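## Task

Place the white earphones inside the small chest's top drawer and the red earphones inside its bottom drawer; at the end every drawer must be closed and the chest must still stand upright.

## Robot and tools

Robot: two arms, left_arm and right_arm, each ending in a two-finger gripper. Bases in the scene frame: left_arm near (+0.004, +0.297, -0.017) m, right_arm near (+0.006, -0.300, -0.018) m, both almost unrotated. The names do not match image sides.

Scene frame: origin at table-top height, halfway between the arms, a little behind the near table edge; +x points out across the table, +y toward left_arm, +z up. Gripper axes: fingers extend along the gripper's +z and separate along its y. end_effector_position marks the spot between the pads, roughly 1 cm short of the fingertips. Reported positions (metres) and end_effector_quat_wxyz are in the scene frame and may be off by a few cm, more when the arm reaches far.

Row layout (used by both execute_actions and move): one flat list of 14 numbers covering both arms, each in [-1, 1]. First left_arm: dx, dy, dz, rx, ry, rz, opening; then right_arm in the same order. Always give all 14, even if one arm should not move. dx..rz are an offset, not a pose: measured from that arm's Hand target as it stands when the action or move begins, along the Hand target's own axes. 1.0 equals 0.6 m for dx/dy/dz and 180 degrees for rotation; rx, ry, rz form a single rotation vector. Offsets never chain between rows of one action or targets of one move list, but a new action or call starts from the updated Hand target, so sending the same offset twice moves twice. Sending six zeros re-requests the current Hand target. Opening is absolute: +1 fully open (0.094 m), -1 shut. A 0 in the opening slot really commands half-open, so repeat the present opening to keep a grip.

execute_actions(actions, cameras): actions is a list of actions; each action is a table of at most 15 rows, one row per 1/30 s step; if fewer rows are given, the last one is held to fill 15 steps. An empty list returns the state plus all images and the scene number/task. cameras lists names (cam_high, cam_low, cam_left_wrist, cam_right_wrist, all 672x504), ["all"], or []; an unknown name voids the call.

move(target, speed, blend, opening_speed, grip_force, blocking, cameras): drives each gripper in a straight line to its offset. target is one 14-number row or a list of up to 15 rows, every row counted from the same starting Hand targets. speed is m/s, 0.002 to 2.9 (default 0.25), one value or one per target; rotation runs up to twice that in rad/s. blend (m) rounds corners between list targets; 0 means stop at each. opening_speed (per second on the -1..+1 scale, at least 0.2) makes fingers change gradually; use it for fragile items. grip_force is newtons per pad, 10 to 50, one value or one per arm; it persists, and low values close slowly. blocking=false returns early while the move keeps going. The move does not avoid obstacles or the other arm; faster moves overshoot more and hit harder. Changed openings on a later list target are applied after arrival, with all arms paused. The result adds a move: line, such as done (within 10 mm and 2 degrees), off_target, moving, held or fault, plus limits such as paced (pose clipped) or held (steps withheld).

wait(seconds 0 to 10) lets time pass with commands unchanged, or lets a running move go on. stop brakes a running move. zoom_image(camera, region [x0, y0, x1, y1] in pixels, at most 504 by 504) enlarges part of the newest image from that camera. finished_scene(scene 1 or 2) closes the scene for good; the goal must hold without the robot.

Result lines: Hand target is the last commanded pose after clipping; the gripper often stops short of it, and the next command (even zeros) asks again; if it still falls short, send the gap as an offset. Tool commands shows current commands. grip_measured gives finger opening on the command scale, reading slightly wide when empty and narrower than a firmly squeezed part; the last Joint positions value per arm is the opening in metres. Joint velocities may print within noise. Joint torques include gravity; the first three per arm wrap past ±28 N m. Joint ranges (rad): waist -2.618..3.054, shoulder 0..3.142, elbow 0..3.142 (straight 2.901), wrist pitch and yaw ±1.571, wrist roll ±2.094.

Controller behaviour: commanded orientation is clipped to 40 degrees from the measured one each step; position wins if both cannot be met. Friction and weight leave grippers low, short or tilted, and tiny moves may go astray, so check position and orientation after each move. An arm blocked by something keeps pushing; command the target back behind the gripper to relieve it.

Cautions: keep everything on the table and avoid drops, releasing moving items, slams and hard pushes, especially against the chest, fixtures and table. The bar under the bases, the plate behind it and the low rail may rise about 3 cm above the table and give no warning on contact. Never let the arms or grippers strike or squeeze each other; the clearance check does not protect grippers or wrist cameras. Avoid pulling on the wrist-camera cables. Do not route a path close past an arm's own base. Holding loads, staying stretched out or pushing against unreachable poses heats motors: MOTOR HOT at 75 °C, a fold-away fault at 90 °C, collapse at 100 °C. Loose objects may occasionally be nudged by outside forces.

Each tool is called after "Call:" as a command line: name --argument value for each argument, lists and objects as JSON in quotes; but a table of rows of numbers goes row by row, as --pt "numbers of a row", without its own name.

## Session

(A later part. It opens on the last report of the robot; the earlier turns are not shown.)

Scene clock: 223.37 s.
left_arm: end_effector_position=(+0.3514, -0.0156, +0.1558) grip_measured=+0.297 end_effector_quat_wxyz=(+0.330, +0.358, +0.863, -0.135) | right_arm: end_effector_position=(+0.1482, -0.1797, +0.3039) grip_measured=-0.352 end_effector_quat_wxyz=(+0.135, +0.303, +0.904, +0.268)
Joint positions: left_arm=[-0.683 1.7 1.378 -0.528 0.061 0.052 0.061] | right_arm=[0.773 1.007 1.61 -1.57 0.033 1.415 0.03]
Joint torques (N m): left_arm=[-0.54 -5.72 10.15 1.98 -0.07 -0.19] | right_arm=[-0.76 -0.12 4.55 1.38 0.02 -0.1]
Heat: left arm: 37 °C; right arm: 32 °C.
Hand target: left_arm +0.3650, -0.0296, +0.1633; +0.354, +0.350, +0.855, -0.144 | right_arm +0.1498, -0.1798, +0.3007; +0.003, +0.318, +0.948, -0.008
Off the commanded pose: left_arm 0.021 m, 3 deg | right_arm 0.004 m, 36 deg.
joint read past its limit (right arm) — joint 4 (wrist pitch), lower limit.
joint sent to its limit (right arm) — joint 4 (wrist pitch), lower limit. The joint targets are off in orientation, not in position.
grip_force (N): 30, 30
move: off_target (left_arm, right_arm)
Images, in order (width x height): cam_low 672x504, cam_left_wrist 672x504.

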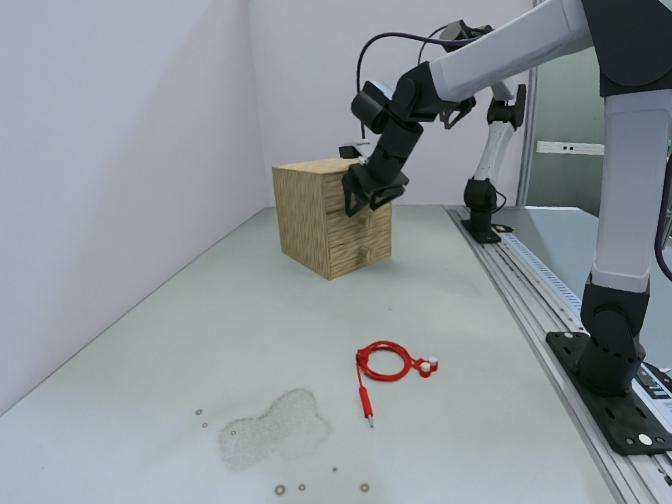

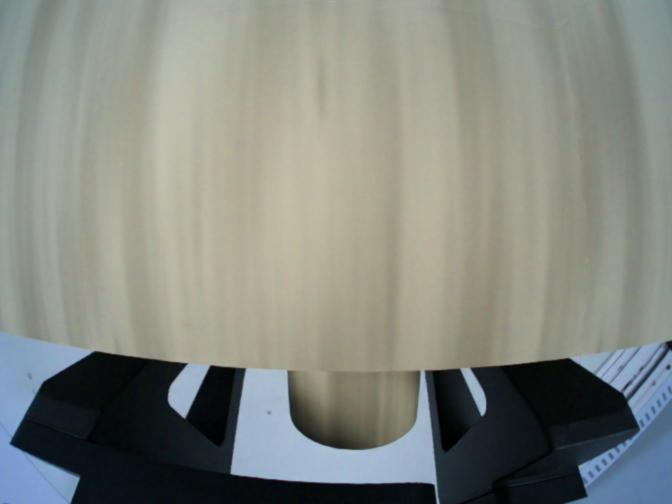

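Call:
move --pt "0.059 0 -0.13 0 0 0 0.0 0 0 0 0 0 0 0.4" --pt "0.371 0.248 -0.199 -0.0965 0.237 -0.2346 0.0 0.015 0.15 0 0.08 0.002 -0.47 0.4" --pt "0.371 0.248 -0.199 -0.0965 0.237 -0.2346 0.0 0.033 0.363 0.133 0.161 0.005 -0.946 0.4" --cameras '["all"]' --speed 0.3 --blend '[0.02,0.03,0]'

Scene clock: 258.57 s.
left_arm: end_effector_position=(+0.2952, +0.2422, +0.0897) grip_measured=+0.003 end_effector_quat_wxyz=(+0.006, +0.008, +1.000, -0.009) | right_arm: end_effector_position=(+0.2634, -0.0029, +0.2112) grip_measured=+0.398 end_effector_quat_wxyz=(-0.056, +0.915, -0.354, +0.187)
Joint positions: left_arm=[-0.149 1.672 1.328 -1.226 0.023 -0.155 0.047] | right_arm=[1.024 1.955 2.12 -1.57 0.381 -1.4 0.066]
Joint torques (N m): left_arm=[0.57 -5.64 8.34 0.16 -0.21 -0.16] | right_arm=[0.5 -7.3 9.24 0.59 0.29 -0.08]
Heat: left arm: 38 °C; right arm: 32 °C.
Hand target: left_arm +0.2966, +0.2461, +0.0907; +0.000, -0.001, +1.000, +0.000 | right_arm +0.2653, +0.0046, +0.2177; +0.066, +0.912, -0.371, +0.160
Off the commanded pose: left_arm 0.004 m, 2 deg | right_arm 0.010 m, 14 deg.
joint read past its limit (right arm) — joint 4 (wrist pitch), lower limit.
joint sent to its limit (right arm) — joint 4 (wrist pitch), lower limit. The joint targets are off in orientation, not in position.
grip_force (N): 30, 30
move: off_target (right_arm); blend cut to 0 m at target 1

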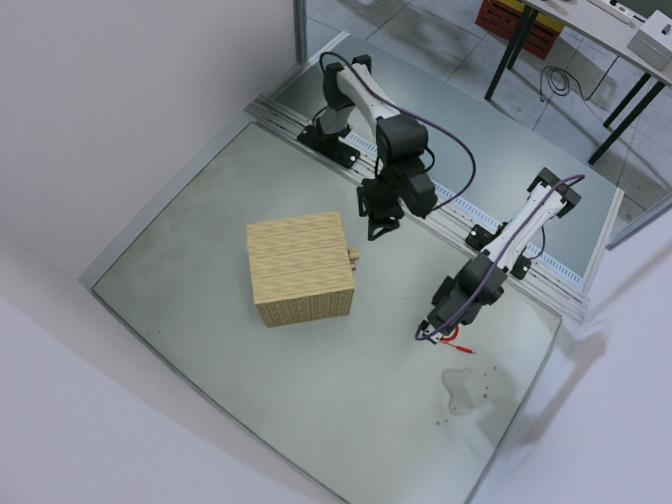

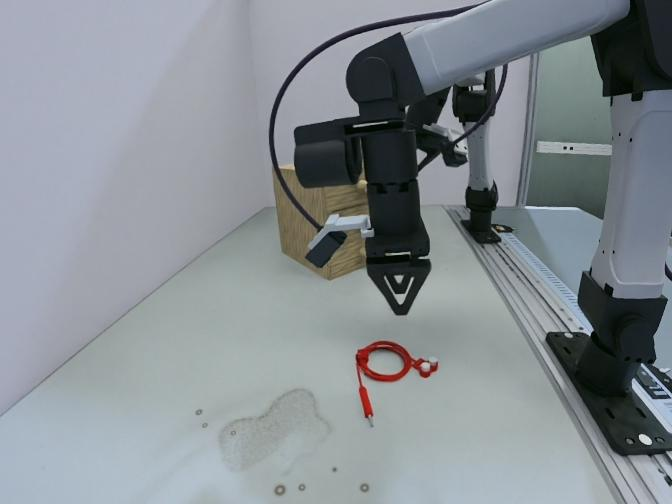

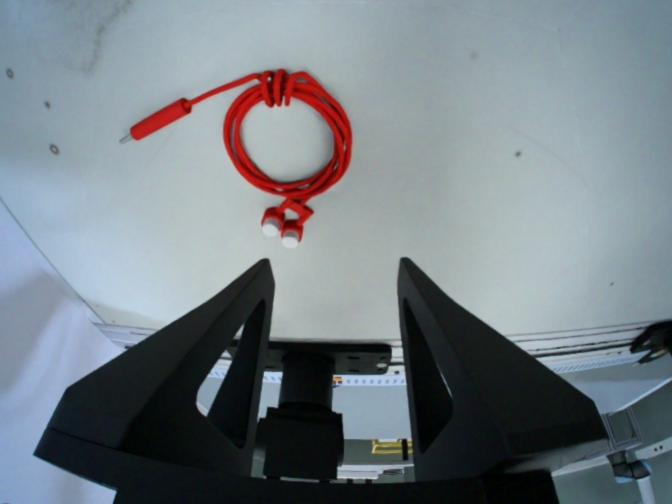

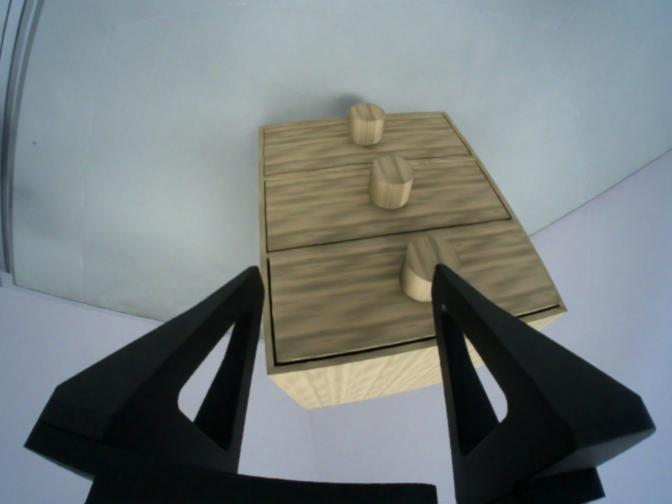

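Call:
move --pt "0 0 0.131 0 0 0 0.0 -0.0975 -0.064 0.191 0 0 0 0.4" --pt "0 0 0.131 0 0 0 -1 -0.0975 -0.064 0.191 0 0 0 0.4" --cameras '["all"]' --speed '[0.15,0.15]'

Scene clock: 277.60 s.
left_arm: end_effector_position=(+0.2994, +0.2420, +0.0183) grip_measured=-0.956 end_effector_quat_wxyz=(+0.010, +0.007, +1.000, -0.009) | right_arm: end_effector_position=(+0.2815, +0.0353, +0.0858) grip_measured=+0.398 end_effector_quat_wxyz=(+0.070, +0.913, -0.366, +0.166)
Joint positions: left_arm=[-0.149 1.744 1.118 -0.937 0.022 -0.157 0.002] | right_arm=[1.024 2.347 2.234 -1.565 0.382 -1.319 0.066]
Joint torques (N m): left_arm=[0.34 -6.06 5.45 0.36 -0.22 -0.16] | right_arm=[0.17 -10.32 9.11 0 -0.01 0.05]
Heat: left arm: 38 °C; right arm: 34 °C.
Hand target: left_arm +0.2967, +0.2461, +0.0122; +0.000, -0.001, +1.000, +0.000 | right_arm +0.2807, +0.0431, +0.0900; +0.066, +0.912, -0.371, +0.160
Off the commanded pose: left_arm 0.008 m, 2 deg | right_arm 0.009 m, 1 deg.
joint sent to its limit (right arm) — joint 4 (wrist pitch), lower limit. The joint targets still meet the commanded pose.
grip_force (N): 30, 30
move: done

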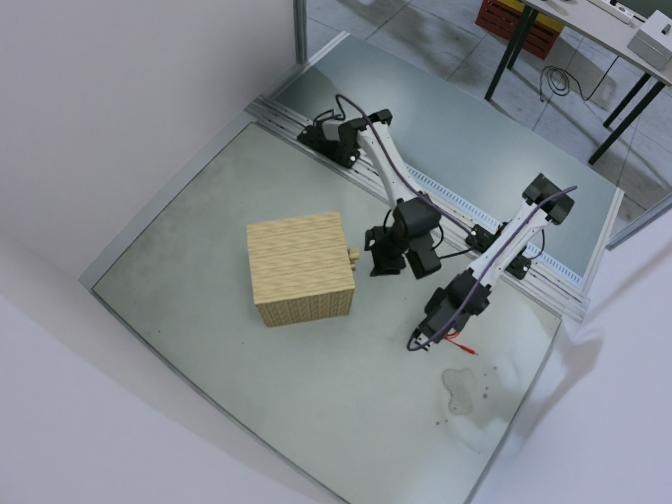

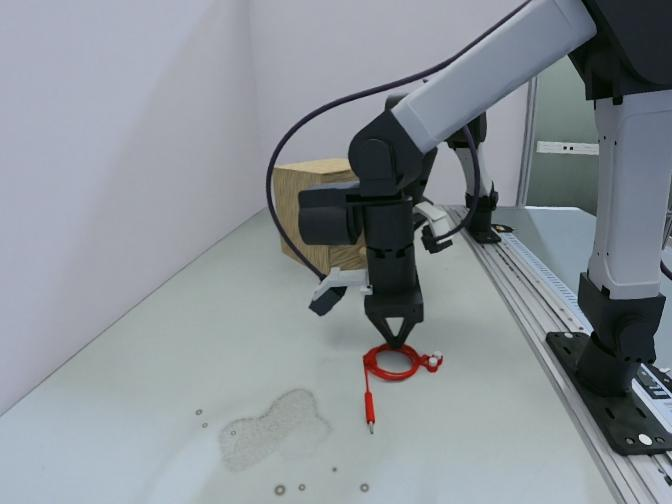

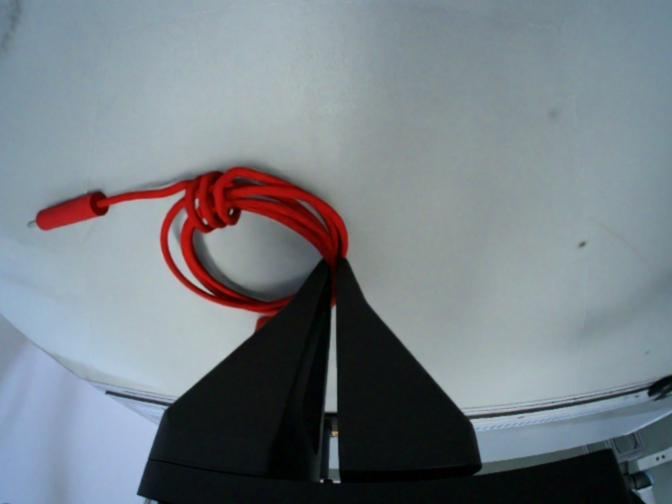

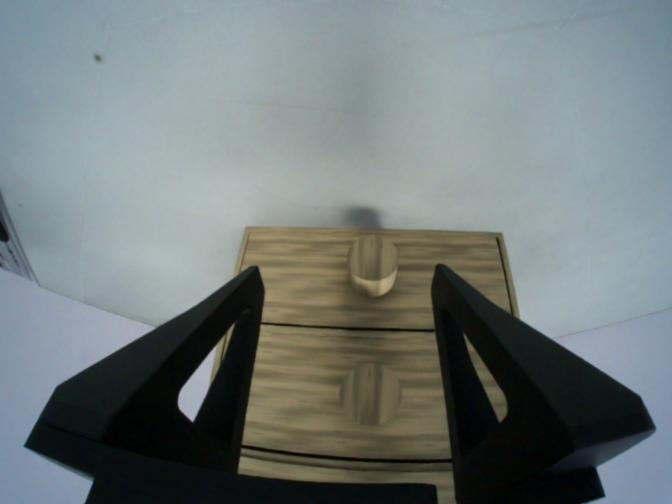

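Call:
move --target '[0,0,-0.2,0,0,0,-1,0.0377,-0.0267,0.067,0,0,0,0.3]' --cameras '["cam_left_wrist","cam_right_wrist","cam_low"]' --speed 0.12

Scene clock: 290.50 s.
left_arm: end_effector_position=(+0.2976, +0.2416, +0.1201) grip_measured=-0.957 end_effector_quat_wxyz=(-0.012, +0.007, +1.000, -0.005) | right_arm: end_effector_position=(+0.3170, +0.0261, +0.0668) grip_measured=+0.302 end_effector_quat_wxyz=(+0.066, +0.910, -0.376, +0.164)
Joint positions: left_arm=[-0.149 1.713 1.494 -1.388 0.022 -0.157 0.002] | right_arm=[0.943 2.387 2.234 -1.491 0.382 -1.387 0.061]
Joint torques (N m): left_arm=[0.66 -9.63 8.06 0.1 -0.21 -0.13] | right_arm=[-0.12 -9.69 6.49 0.23 0.03 -0.11]
Heat: left arm: 38 °C; right arm: 35 °C.
Hand target: left_arm +0.2968, +0.2461, +0.1321; +0.000, -0.001, +1.000, +0.000 | right_arm +0.3170, +0.0301, +0.0601; +0.066, +0.912, -0.371, +0.160
Off the commanded pose: left_arm 0.013 m, 2 deg | right_arm 0.008 m, 1 deg.
grip_force (N): 30, 30
move: off_target (left_arm)
Images, in order (width x height): cam_low 672x504, cam_left_wrist 672x504, cam_right_wrist 672x504.

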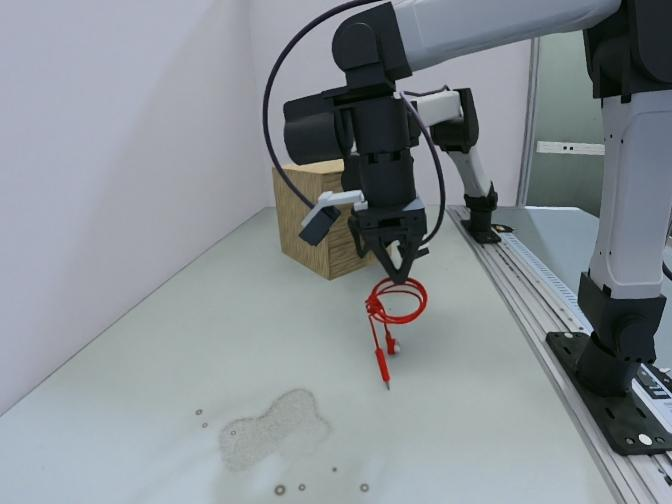

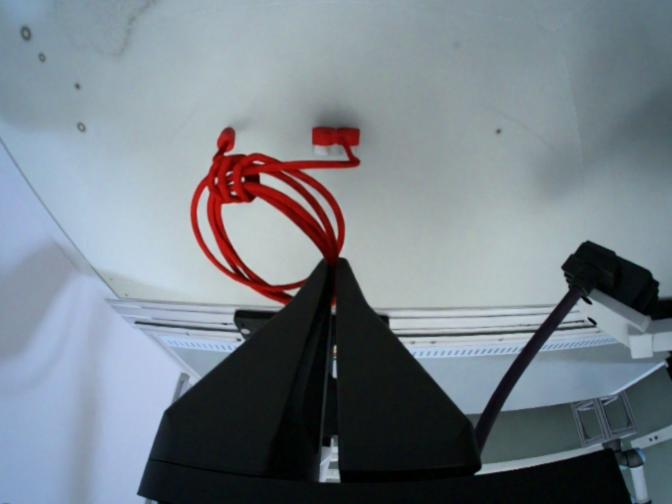

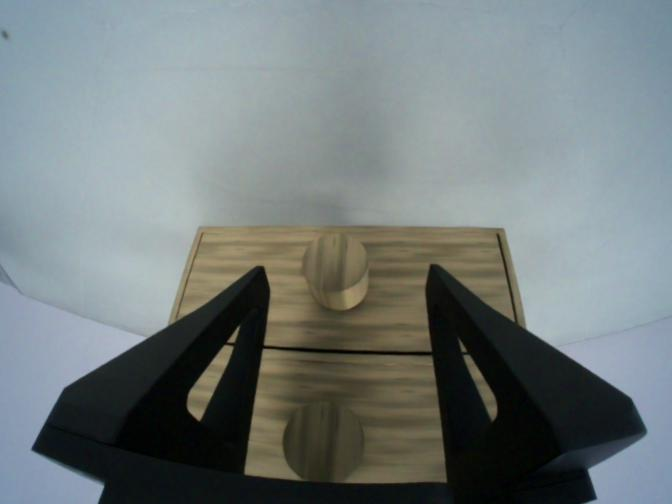

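Call:
move --pt "0 0 0 0 0 0 -1 0.0345 0.0067 0.066 0 0 0 0.3" --pt "0 0 0 0 0 0 -1 0.0345 0.0067 0.066 0 0 0 -1" --cameras '["cam_right_wrist","cam_low"]' --speed 0.1 --grip_force 35

Scene clock: 298.40 s.
left_arm: end_effector_position=(+0.2974, +0.2416, +0.1201) grip_measured=-0.961 end_effector_quat_wxyz=(-0.012, +0.007, +1.000, -0.005) | right_arm: end_effector_position=(+0.3212, +0.0179, +0.0207) grip_measured=-0.457 end_effector_quat_wxyz=(+0.070, +0.920, -0.359, +0.143)
Joint positions: left_arm=[-0.149 1.713 1.494 -1.388 0.022 -0.157 0.002] | right_arm=[0.908 2.372 2.036 -1.305 0.347 -1.461 0.025]
Joint torques (N m): left_arm=[0.65 -9.63 8.05 0.08 -0.21 -0.13] | right_arm=[-3.19 -12.97 5.18 0.19 0.38 -0.09]
Heat: left arm: 37 °C; right arm: 35 °C.
Hand target: left_arm +0.2967, +0.2461, +0.1321; -0.001, -0.001, +1.000, +0.000 | right_arm +0.3378, +0.0042, +0.0299; +0.066, +0.912, -0.371, +0.161
Off the commanded pose: left_arm 0.013 m, 2 deg | right_arm 0.023 m, 3 deg.
grip_force (N): 35, 35
move: off_target (left_arm, right_arm); target 2's new opening was sent with right_arm's hand 0.024 m and 3 deg from that target
Images, in order (width x height): cam_low 672x504, cam_right_wrist 672x504.

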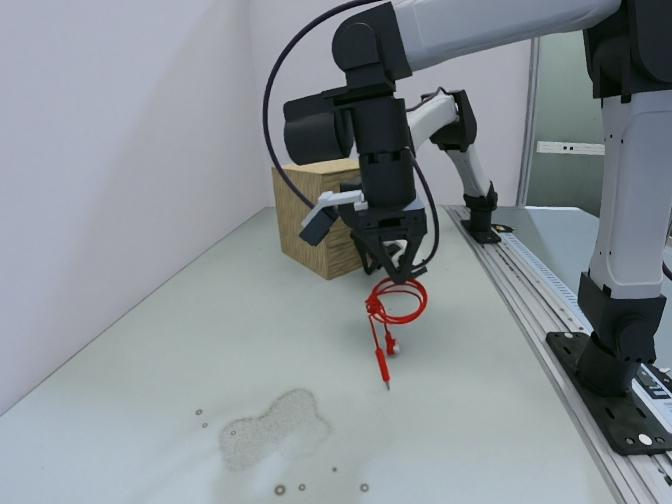

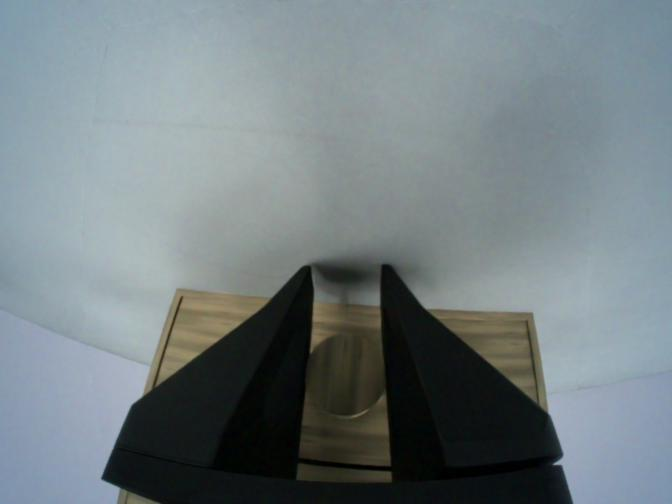

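Call:
move --pt "0 0.13 -0.1 0 0 0 -1 -0.03 0 -0.01 0 0 0 -1" --pt "0 0.13 -0.1 0 0 0 -1 -0.1755 0 -0.058 0 0 0 -1" --cameras '["all"]' --speed '[0.2,0.07]' --blend '[0.01,0]'

Scene clock: 305.50 s.
left_arm: end_effector_position=(+0.3073, +0.3230, +0.1813) grip_measured=-0.961 end_effector_quat_wxyz=(+0.040, -0.008, +0.999, -0.002) | right_arm: end_effector_position=(+0.2590, +0.0766, +0.0221) grip_measured=-0.460 end_effector_quat_wxyz=(+0.072, +0.915, -0.363, +0.159)
Joint positions: left_arm=[0.117 1.676 1.694 -1.524 0.015 0.08 0.002] | right_arm=[1.1 2.498 2.247 -1.462 0.357 -1.246 0.025]
Joint torques (N m): left_arm=[0.13 -9.05 7.92 0.04 -0.15 0.1] | right_arm=[0.47 -10.47 9.84 -0.23 0.06 0.24]
Heat: left arm: 38 °C; right arm: 38 °C.
Hand target: left_arm +0.2967, +0.3242, +0.1922; +0.000, -0.001, +1.000, +0.000 | right_arm +0.2583, +0.0817, +0.0265; +0.066, +0.912, -0.371, +0.160
Off the commanded pose: left_arm 0.015 m, 5 deg | right_arm 0.007 m, 1 deg.
joint sent to its limit (left arm) — joint 4 (wrist pitch), lower limit. The joint targets are off in orientation, not in position.
grip_force (N): 35, 35
move: off_target (left_arm)

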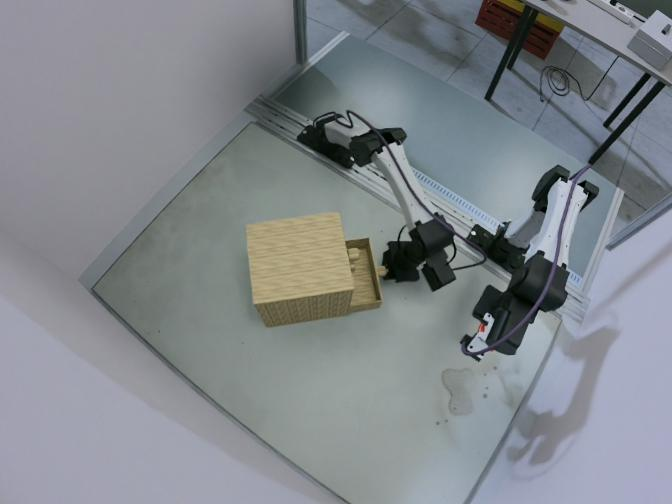

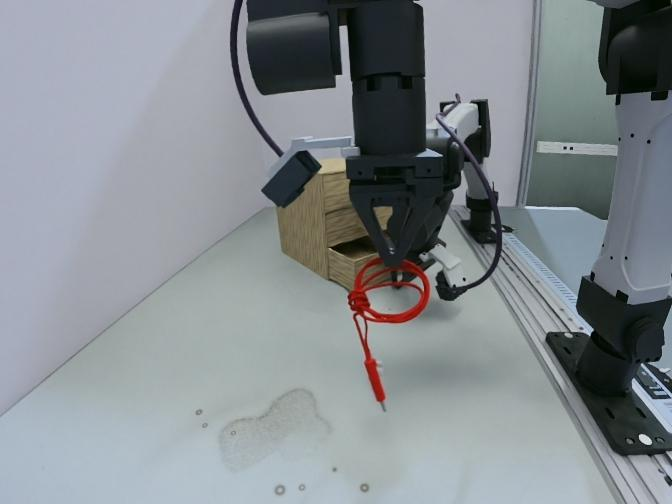

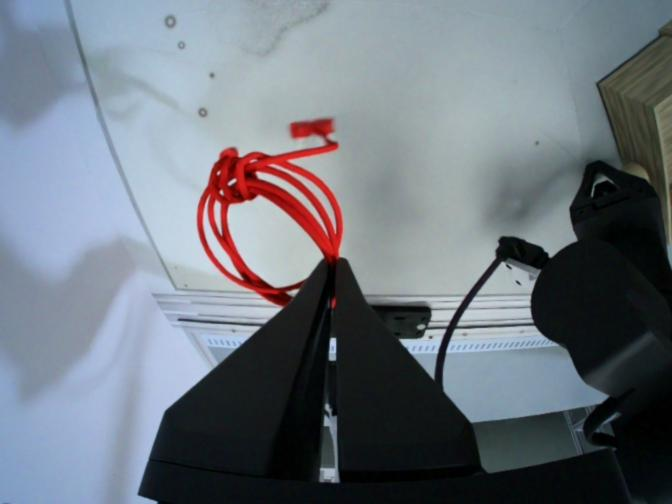

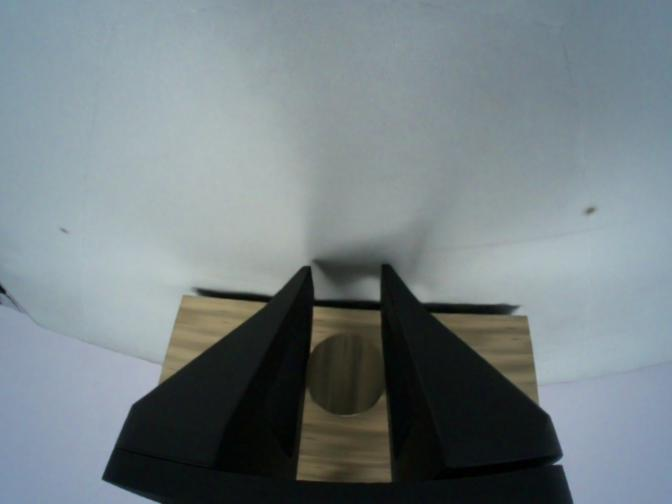

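Call:
move --pt "0 0 0 0 0 0 -1 0 0 0 0 0 0 0.1" --pt "0 0 0 0 0 0 -1 0 0 -0.2 0 0 0 0.1" --pt "0 0 0 0 0 0 -1 0.258 0.329 -0.296 0 0 0 0.1" --pt "0.161 -0.34 -0.08 0.077 -0.19 0.134 -1 0.258 0.329 -0.296 0 0 0 0.1" --pt "0.0125 -0.557 -0.033 0.129 -0.316 0.2237 -1 0.258 0.329 -0.296 0 0 0 0.1" --cameras '["all"]' --speed '[0.2,0.2,0.35,0.4,0.4]' --blend '[0,0.02,0.04,0.05,0]'

Scene clock: 321.50 s.
left_arm: end_effector_position=(+0.2882, -0.0070, +0.2186) grip_measured=-0.961 end_effector_quat_wxyz=(+0.466, +0.319, +0.803, -0.188) | right_arm: end_effector_position=(+0.1789, -0.1190, +0.2501) grip_measured=+0.098 end_effector_quat_wxyz=(-0.113, +0.914, -0.345, +0.182)
Joint positions: left_arm=[-0.813 1.309 1.022 -0.238 -0.056 -0.054 0.002] | right_arm=[1.072 1.349 1.62 -1.574 0.361 -1.388 0.052]
Joint torques (N m): left_arm=[0.34 -3.84 7.06 1.98 0.11 0.07] | right_arm=[-0.51 -2.73 5.29 0.86 0.17 -0.08]
Heat: left arm: 39 °C; right arm: 37 °C.
Hand target: left_arm +0.2896, -0.0101, +0.2119; +0.463, +0.327, +0.802, -0.189 | right_arm +0.1812, -0.1188, +0.2465; +0.066, +0.912, -0.371, +0.160
Off the commanded pose: left_arm 0.007 m, 1 deg | right_arm 0.004 m, 21 deg.
joint read past its limit (right arm) — joint 4 (wrist pitch), lower limit.
joint sent to its limit (right arm) — joint 4 (wrist pitch), lower limit. The joint targets are off in orientation, not in position.
grip_force (N): 35, 35
move: off_target (right_arm)

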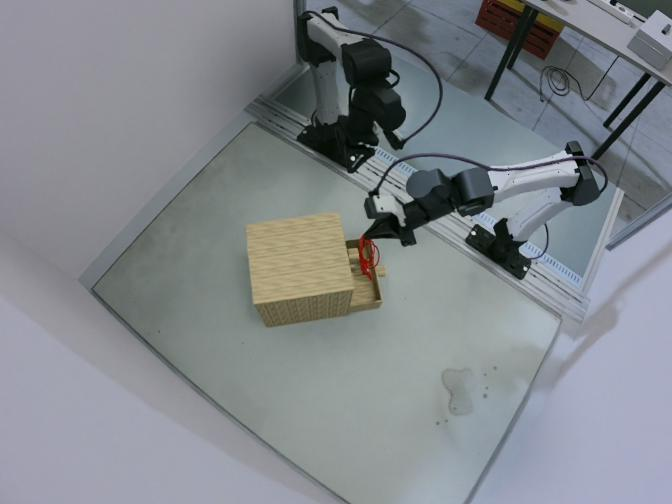

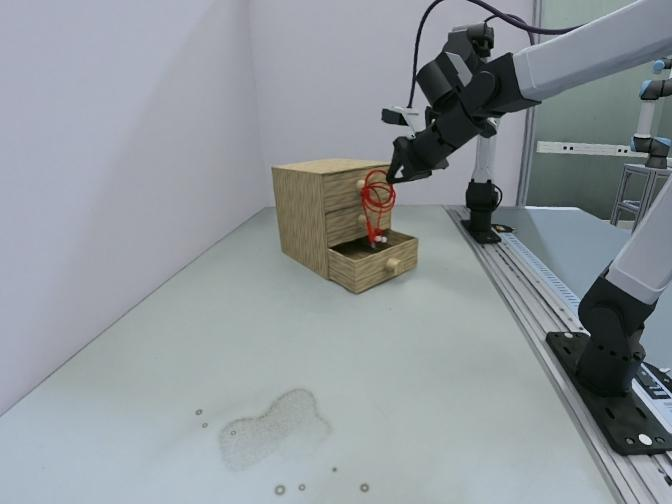

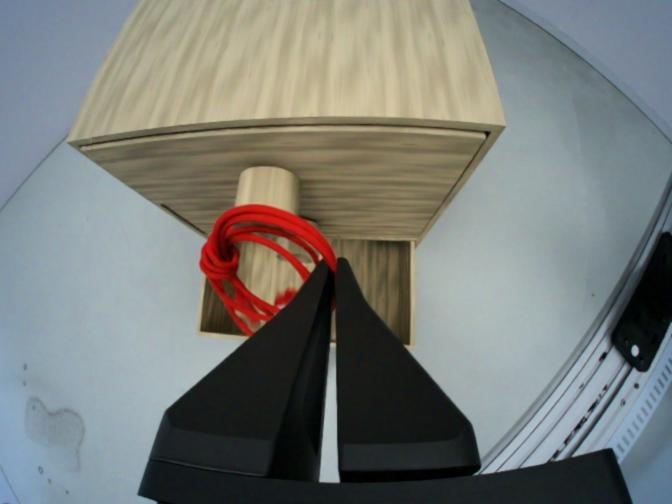

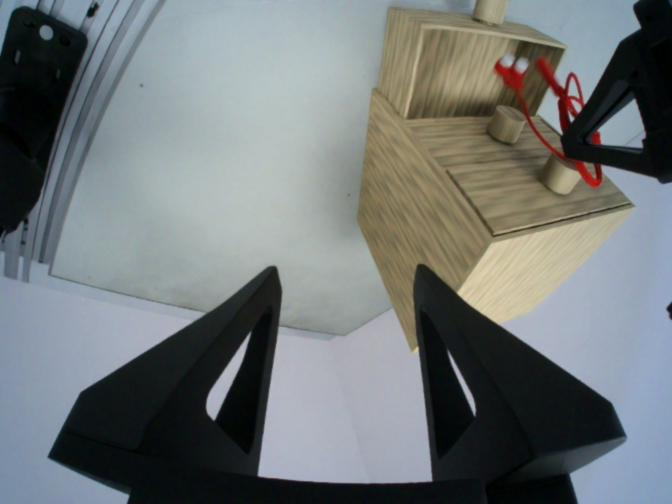

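Call:
move --pt "0.01 -0.025 -0.017 0 0 0 -1 0 0 0 0 0 0 0.1" --pt "0.198 -0.025 0.091 0 0 0 -1 0 0 0 0 0 0 0.1" --pt "0.188 -0.025 0.108 0 0 0 -1 0 0 0 0 0 0 0.1" --cameras '["all"]' --speed '[0.15,0.15,0.1]' --blend '[0.005,0.005,0]'

Call:
zoom_image --camera "cam_low" --region '[270, 140, 450, 310]'

Call:
zoom_image --camera "cam_right_wrist" --region '[360, 0, 672, 220]'

Scene clock: 326.50 s.
left_arm: end_effector_position=(+0.2791, -0.0228, +0.0961) grip_measured=-0.961 end_effector_quat_wxyz=(+0.479, +0.328, +0.789, -0.199) | right_arm: end_effector_position=(+0.1789, -0.1190, +0.2501) grip_measured=+0.098 end_effector_quat_wxyz=(-0.113, +0.914, -0.345, +0.182)
Joint positions: left_arm=[-0.87 1.502 0.621 0.393 -0.085 -0.061 0.002] | right_arm=[1.072 1.349 1.62 -1.574 0.361 -1.388 0.052]
Joint torques (N m): left_arm=[-0.13 -3.69 6.95 1.61 -0.2 -0.16] | right_arm=[-0.62 -2.7 5.46 0.87 0.17 -0.07]
Heat: left arm: 38 °C; right arm: 36 °C.
Hand target: left_arm +0.2790, -0.0206, +0.0819; +0.463, +0.327, +0.802, -0.189 | right_arm +0.1812, -0.1188, +0.2465; +0.066, +0.912, -0.371, +0.160
Off the commanded pose: left_arm 0.014 m, 3 deg | right_arm 0.004 m, 21 deg.
joint read past its limit (right arm) — joint 4 (wrist pitch), lower limit.
joint sent to its limit (right arm) — joint 4 (wrist pitch), lower limit. The joint targets are off in orientation, not in position.
grip_force (N): 35, 35
move: off_target (left_arm, right_arm)

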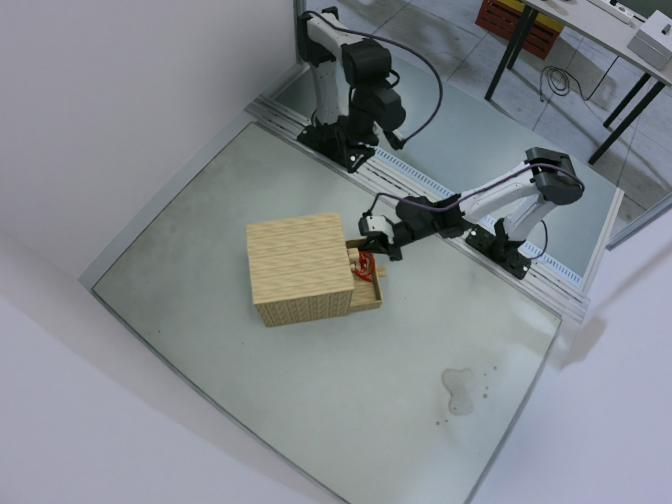

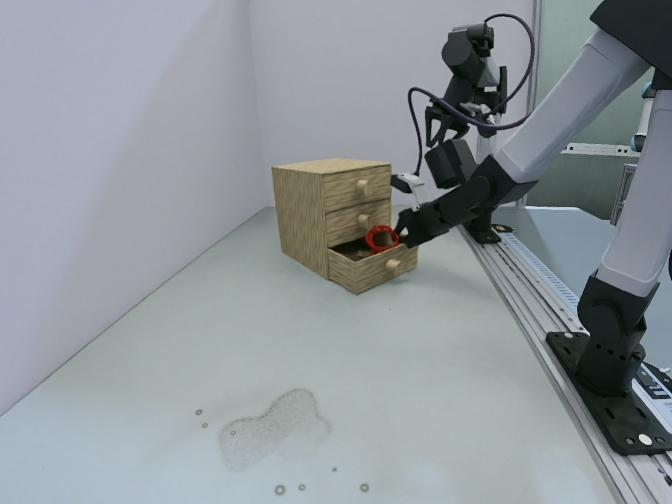

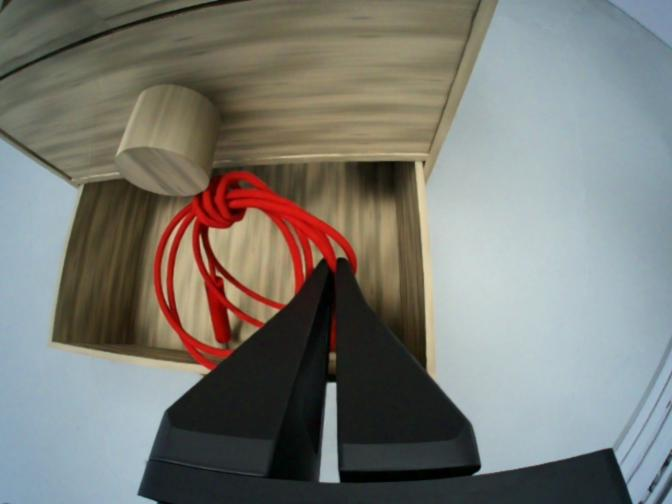

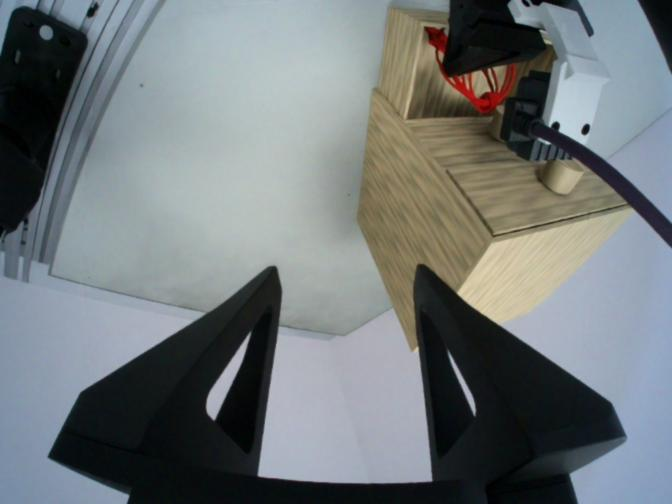

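Scaled by 2.800.

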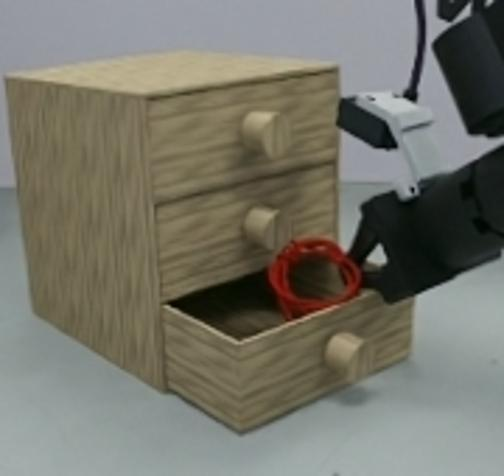

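Scaled by 1.615 from the camera's 672x504 image, which has a finer 960x720 frame.

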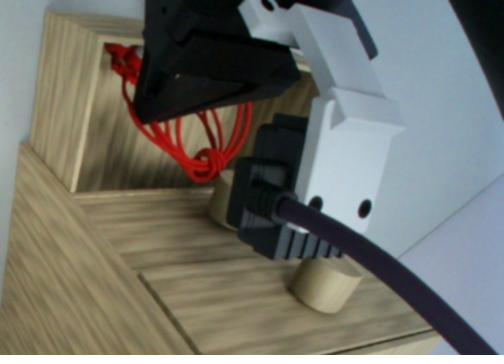

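Call:
move --pt "-0.01 0.05 0.017 0 0 0 -1 0 0 0 0 0 0 0.1" --pt "-0.01 0.05 0.017 0 0 0 -0.4 0 0 0 0 0 0 0.1" --cameras '["all"]' --speed '[0.1,0.1]'

Call:
zoom_image --camera "cam_low" --region '[270, 140, 450, 310]'

Call:
zoom_image --camera "cam_right_wrist" --region '[360, 0, 672, 220]'

Scene clock: 331.70 s.
left_arm: end_effector_position=(+0.3054, -0.0109, +0.0942) grip_measured=-0.403 end_effector_quat_wxyz=(+0.478, +0.323, +0.791, -0.201) | right_arm: end_effector_position=(+0.1789, -0.1190, +0.2501) grip_measured=+0.098 end_effector_quat_wxyz=(-0.113, +0.914, -0.345, +0.182)
Joint positions: left_arm=[-0.771 1.543 0.648 0.407 0 -0.026 0.028] | right_arm=[1.072 1.349 1.62 -1.574 0.361 -1.388 0.052]
Joint torques (N m): left_arm=[1.11 -4.05 7.62 1.56 -0.03 0.05] | right_arm=[-0.32 -3.03 5.27 0.79 0.2 -0.03]
Heat: left arm: 38 °C; right arm: 35 °C.
Hand target: left_arm +0.3085, -0.0074, +0.0820; +0.463, +0.327, +0.802, -0.189 | right_arm +0.1812, -0.1188, +0.2465; +0.066, +0.912, -0.371, +0.160
Off the commanded pose: left_arm 0.013 m, 3 deg | right_arm 0.004 m, 21 deg.
joint read past its limit (right arm) — joint 4 (wrist pitch), lower limit.
joint sent to its limit (right arm) — joint 4 (wrist pitch), lower limit. The joint targets are off in orientation, not in position.
grip_force (N): 35, 35
move: off_target (left_arm, right_arm); target 2's new opening was sent with left_arm's hand 0.012 m and 2 deg from that target

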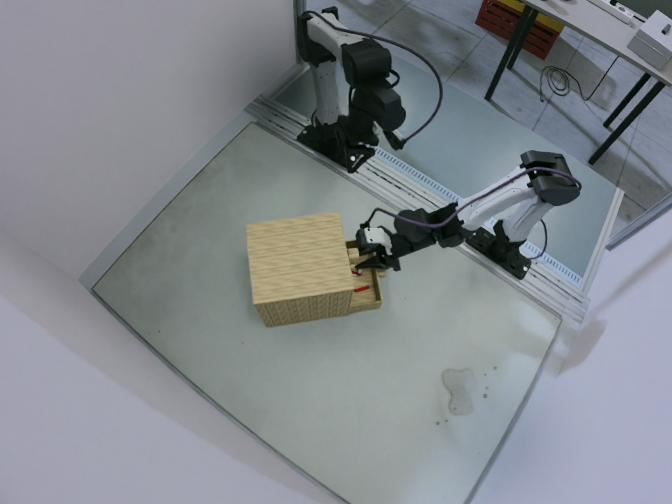

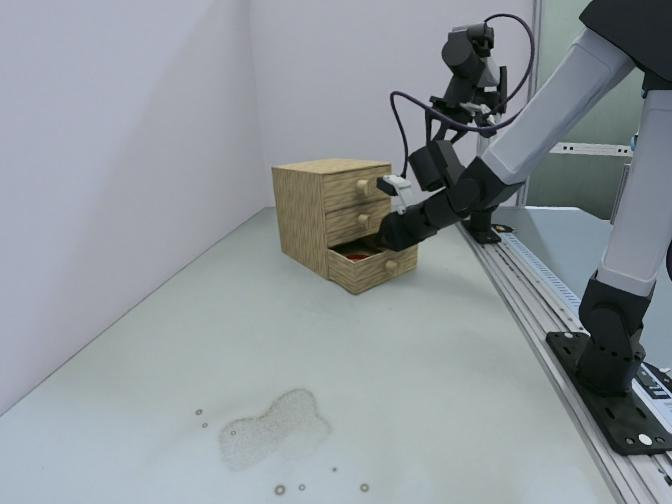

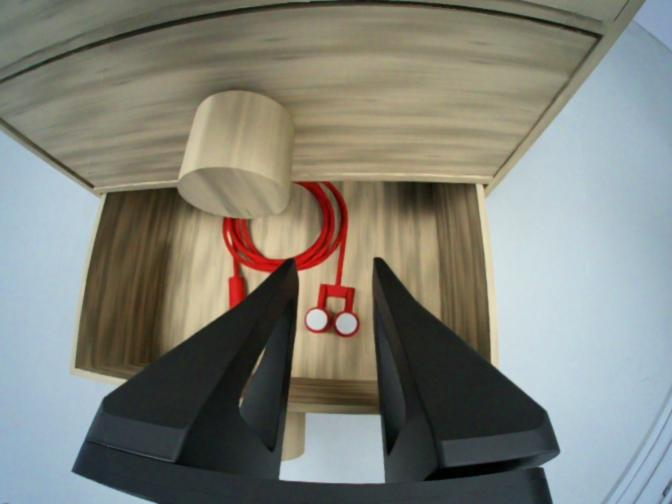

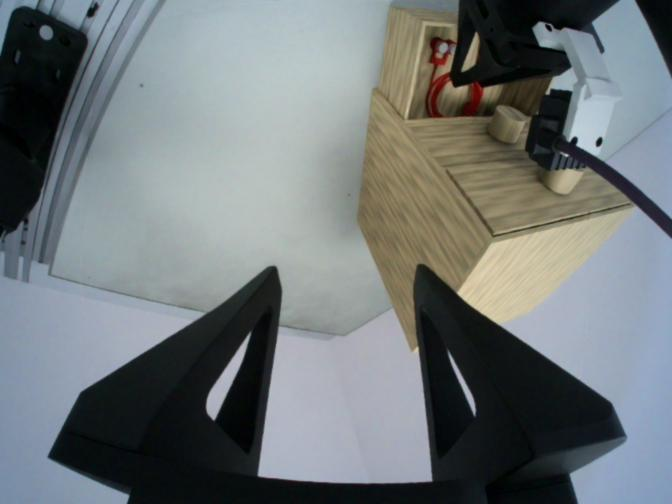

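Scaled by 2.800.

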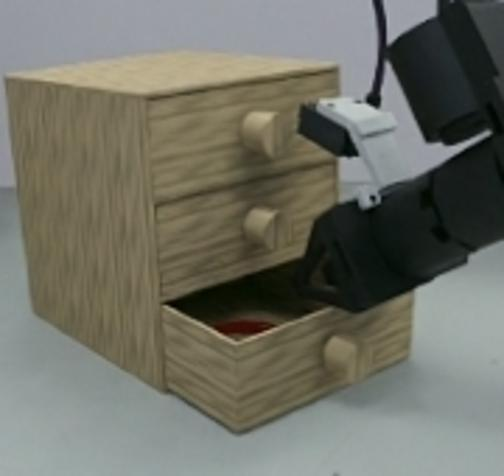

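Scaled by 1.615 from the camera's 672x504 image, which has a finer 960x720 frame.

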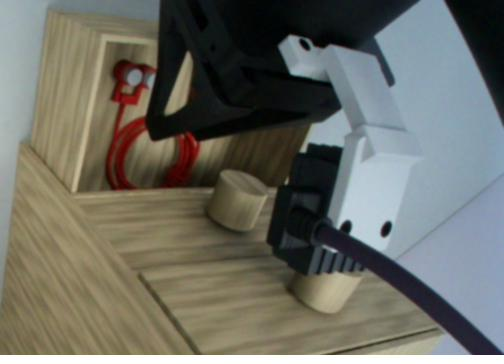

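Call:
move --pt "0.044 0 -0.109 0 0 0 -0.4 0 0 0 0 0 0 0.1" --pt "0.16 0.033 -0.100 0 -0.0833 0 -1 0 0 0 0 0 0 0.1" --cameras '["cam_left_wrist","cam_low","cam_right_wrist"]' --speed '[0.15,0.2]' --blend '[0.01,0]'

Scene clock: 342.20 s.
left_arm: end_effector_position=(+0.2599, +0.0603, +0.0960) grip_measured=-0.994 end_effector_quat_wxyz=(+0.635, +0.291, +0.667, -0.261) | right_arm: end_effector_position=(+0.1789, -0.1190, +0.2501) grip_measured=+0.098 end_effector_quat_wxyz=(-0.113, +0.914, -0.345, +0.182)
Joint positions: left_arm=[-0.662 1.722 0.082 1.574 0.117 0.015 0] | right_arm=[1.072 1.349 1.62 -1.574 0.361 -1.388 0.052]
Joint torques (N m): left_arm=[0.59 5.75 -2.63 1.65 -0.28 -0.06] | right_arm=[-0.36 -2.85 5.42 0.82 0.14 -0.06]
Heat: left arm: 37 °C; right arm: 33 °C.
Hand target: left_arm +0.2507, +0.0766, +0.0288; +0.563, +0.300, +0.735, -0.230 | right_arm +0.1812, -0.1188, +0.2465; +0.066, +0.912, -0.371, +0.160
Off the commanded pose: left_arm 0.070 m, 12 deg | right_arm 0.004 m, 21 deg.
joint read past its limit (left arm) — joint 4 (wrist pitch), upper limit.
joint read past its limit (right arm) — joint 4 (wrist pitch), lower limit.
joint sent to its limit (right arm) — joint 4 (wrist pitch), lower limit. The joint targets are off in orientation, not in position.
grip_force (N): 35, 35
move: off_target (left_arm, right_arm); target 2's new opening was sent with left_arm's hand 0.071 m and 12 deg from that target
Images, in order (width x height): cam_low 672x504, cam_left_wrist 672x504, cam_right_wrist 672x504.

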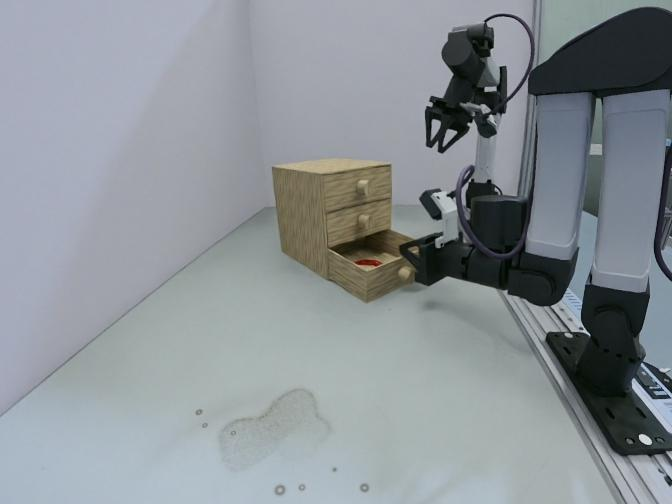

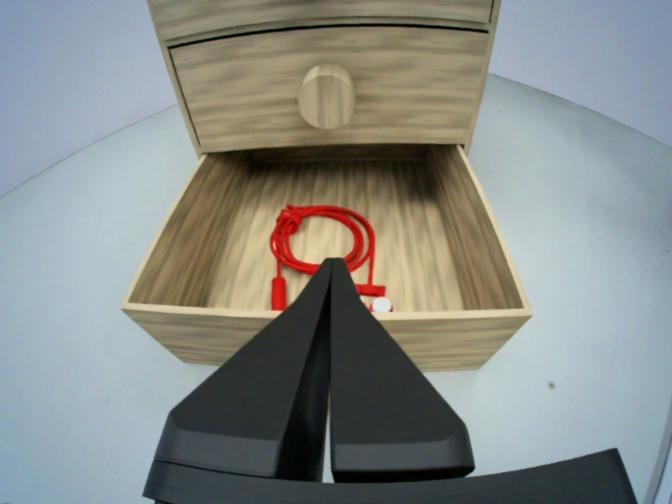

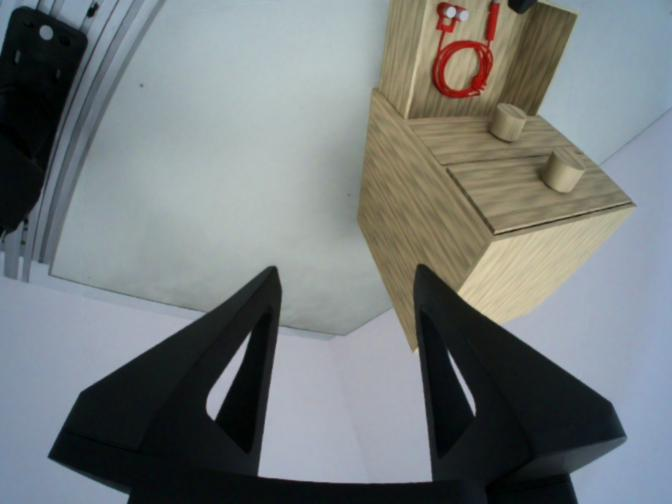

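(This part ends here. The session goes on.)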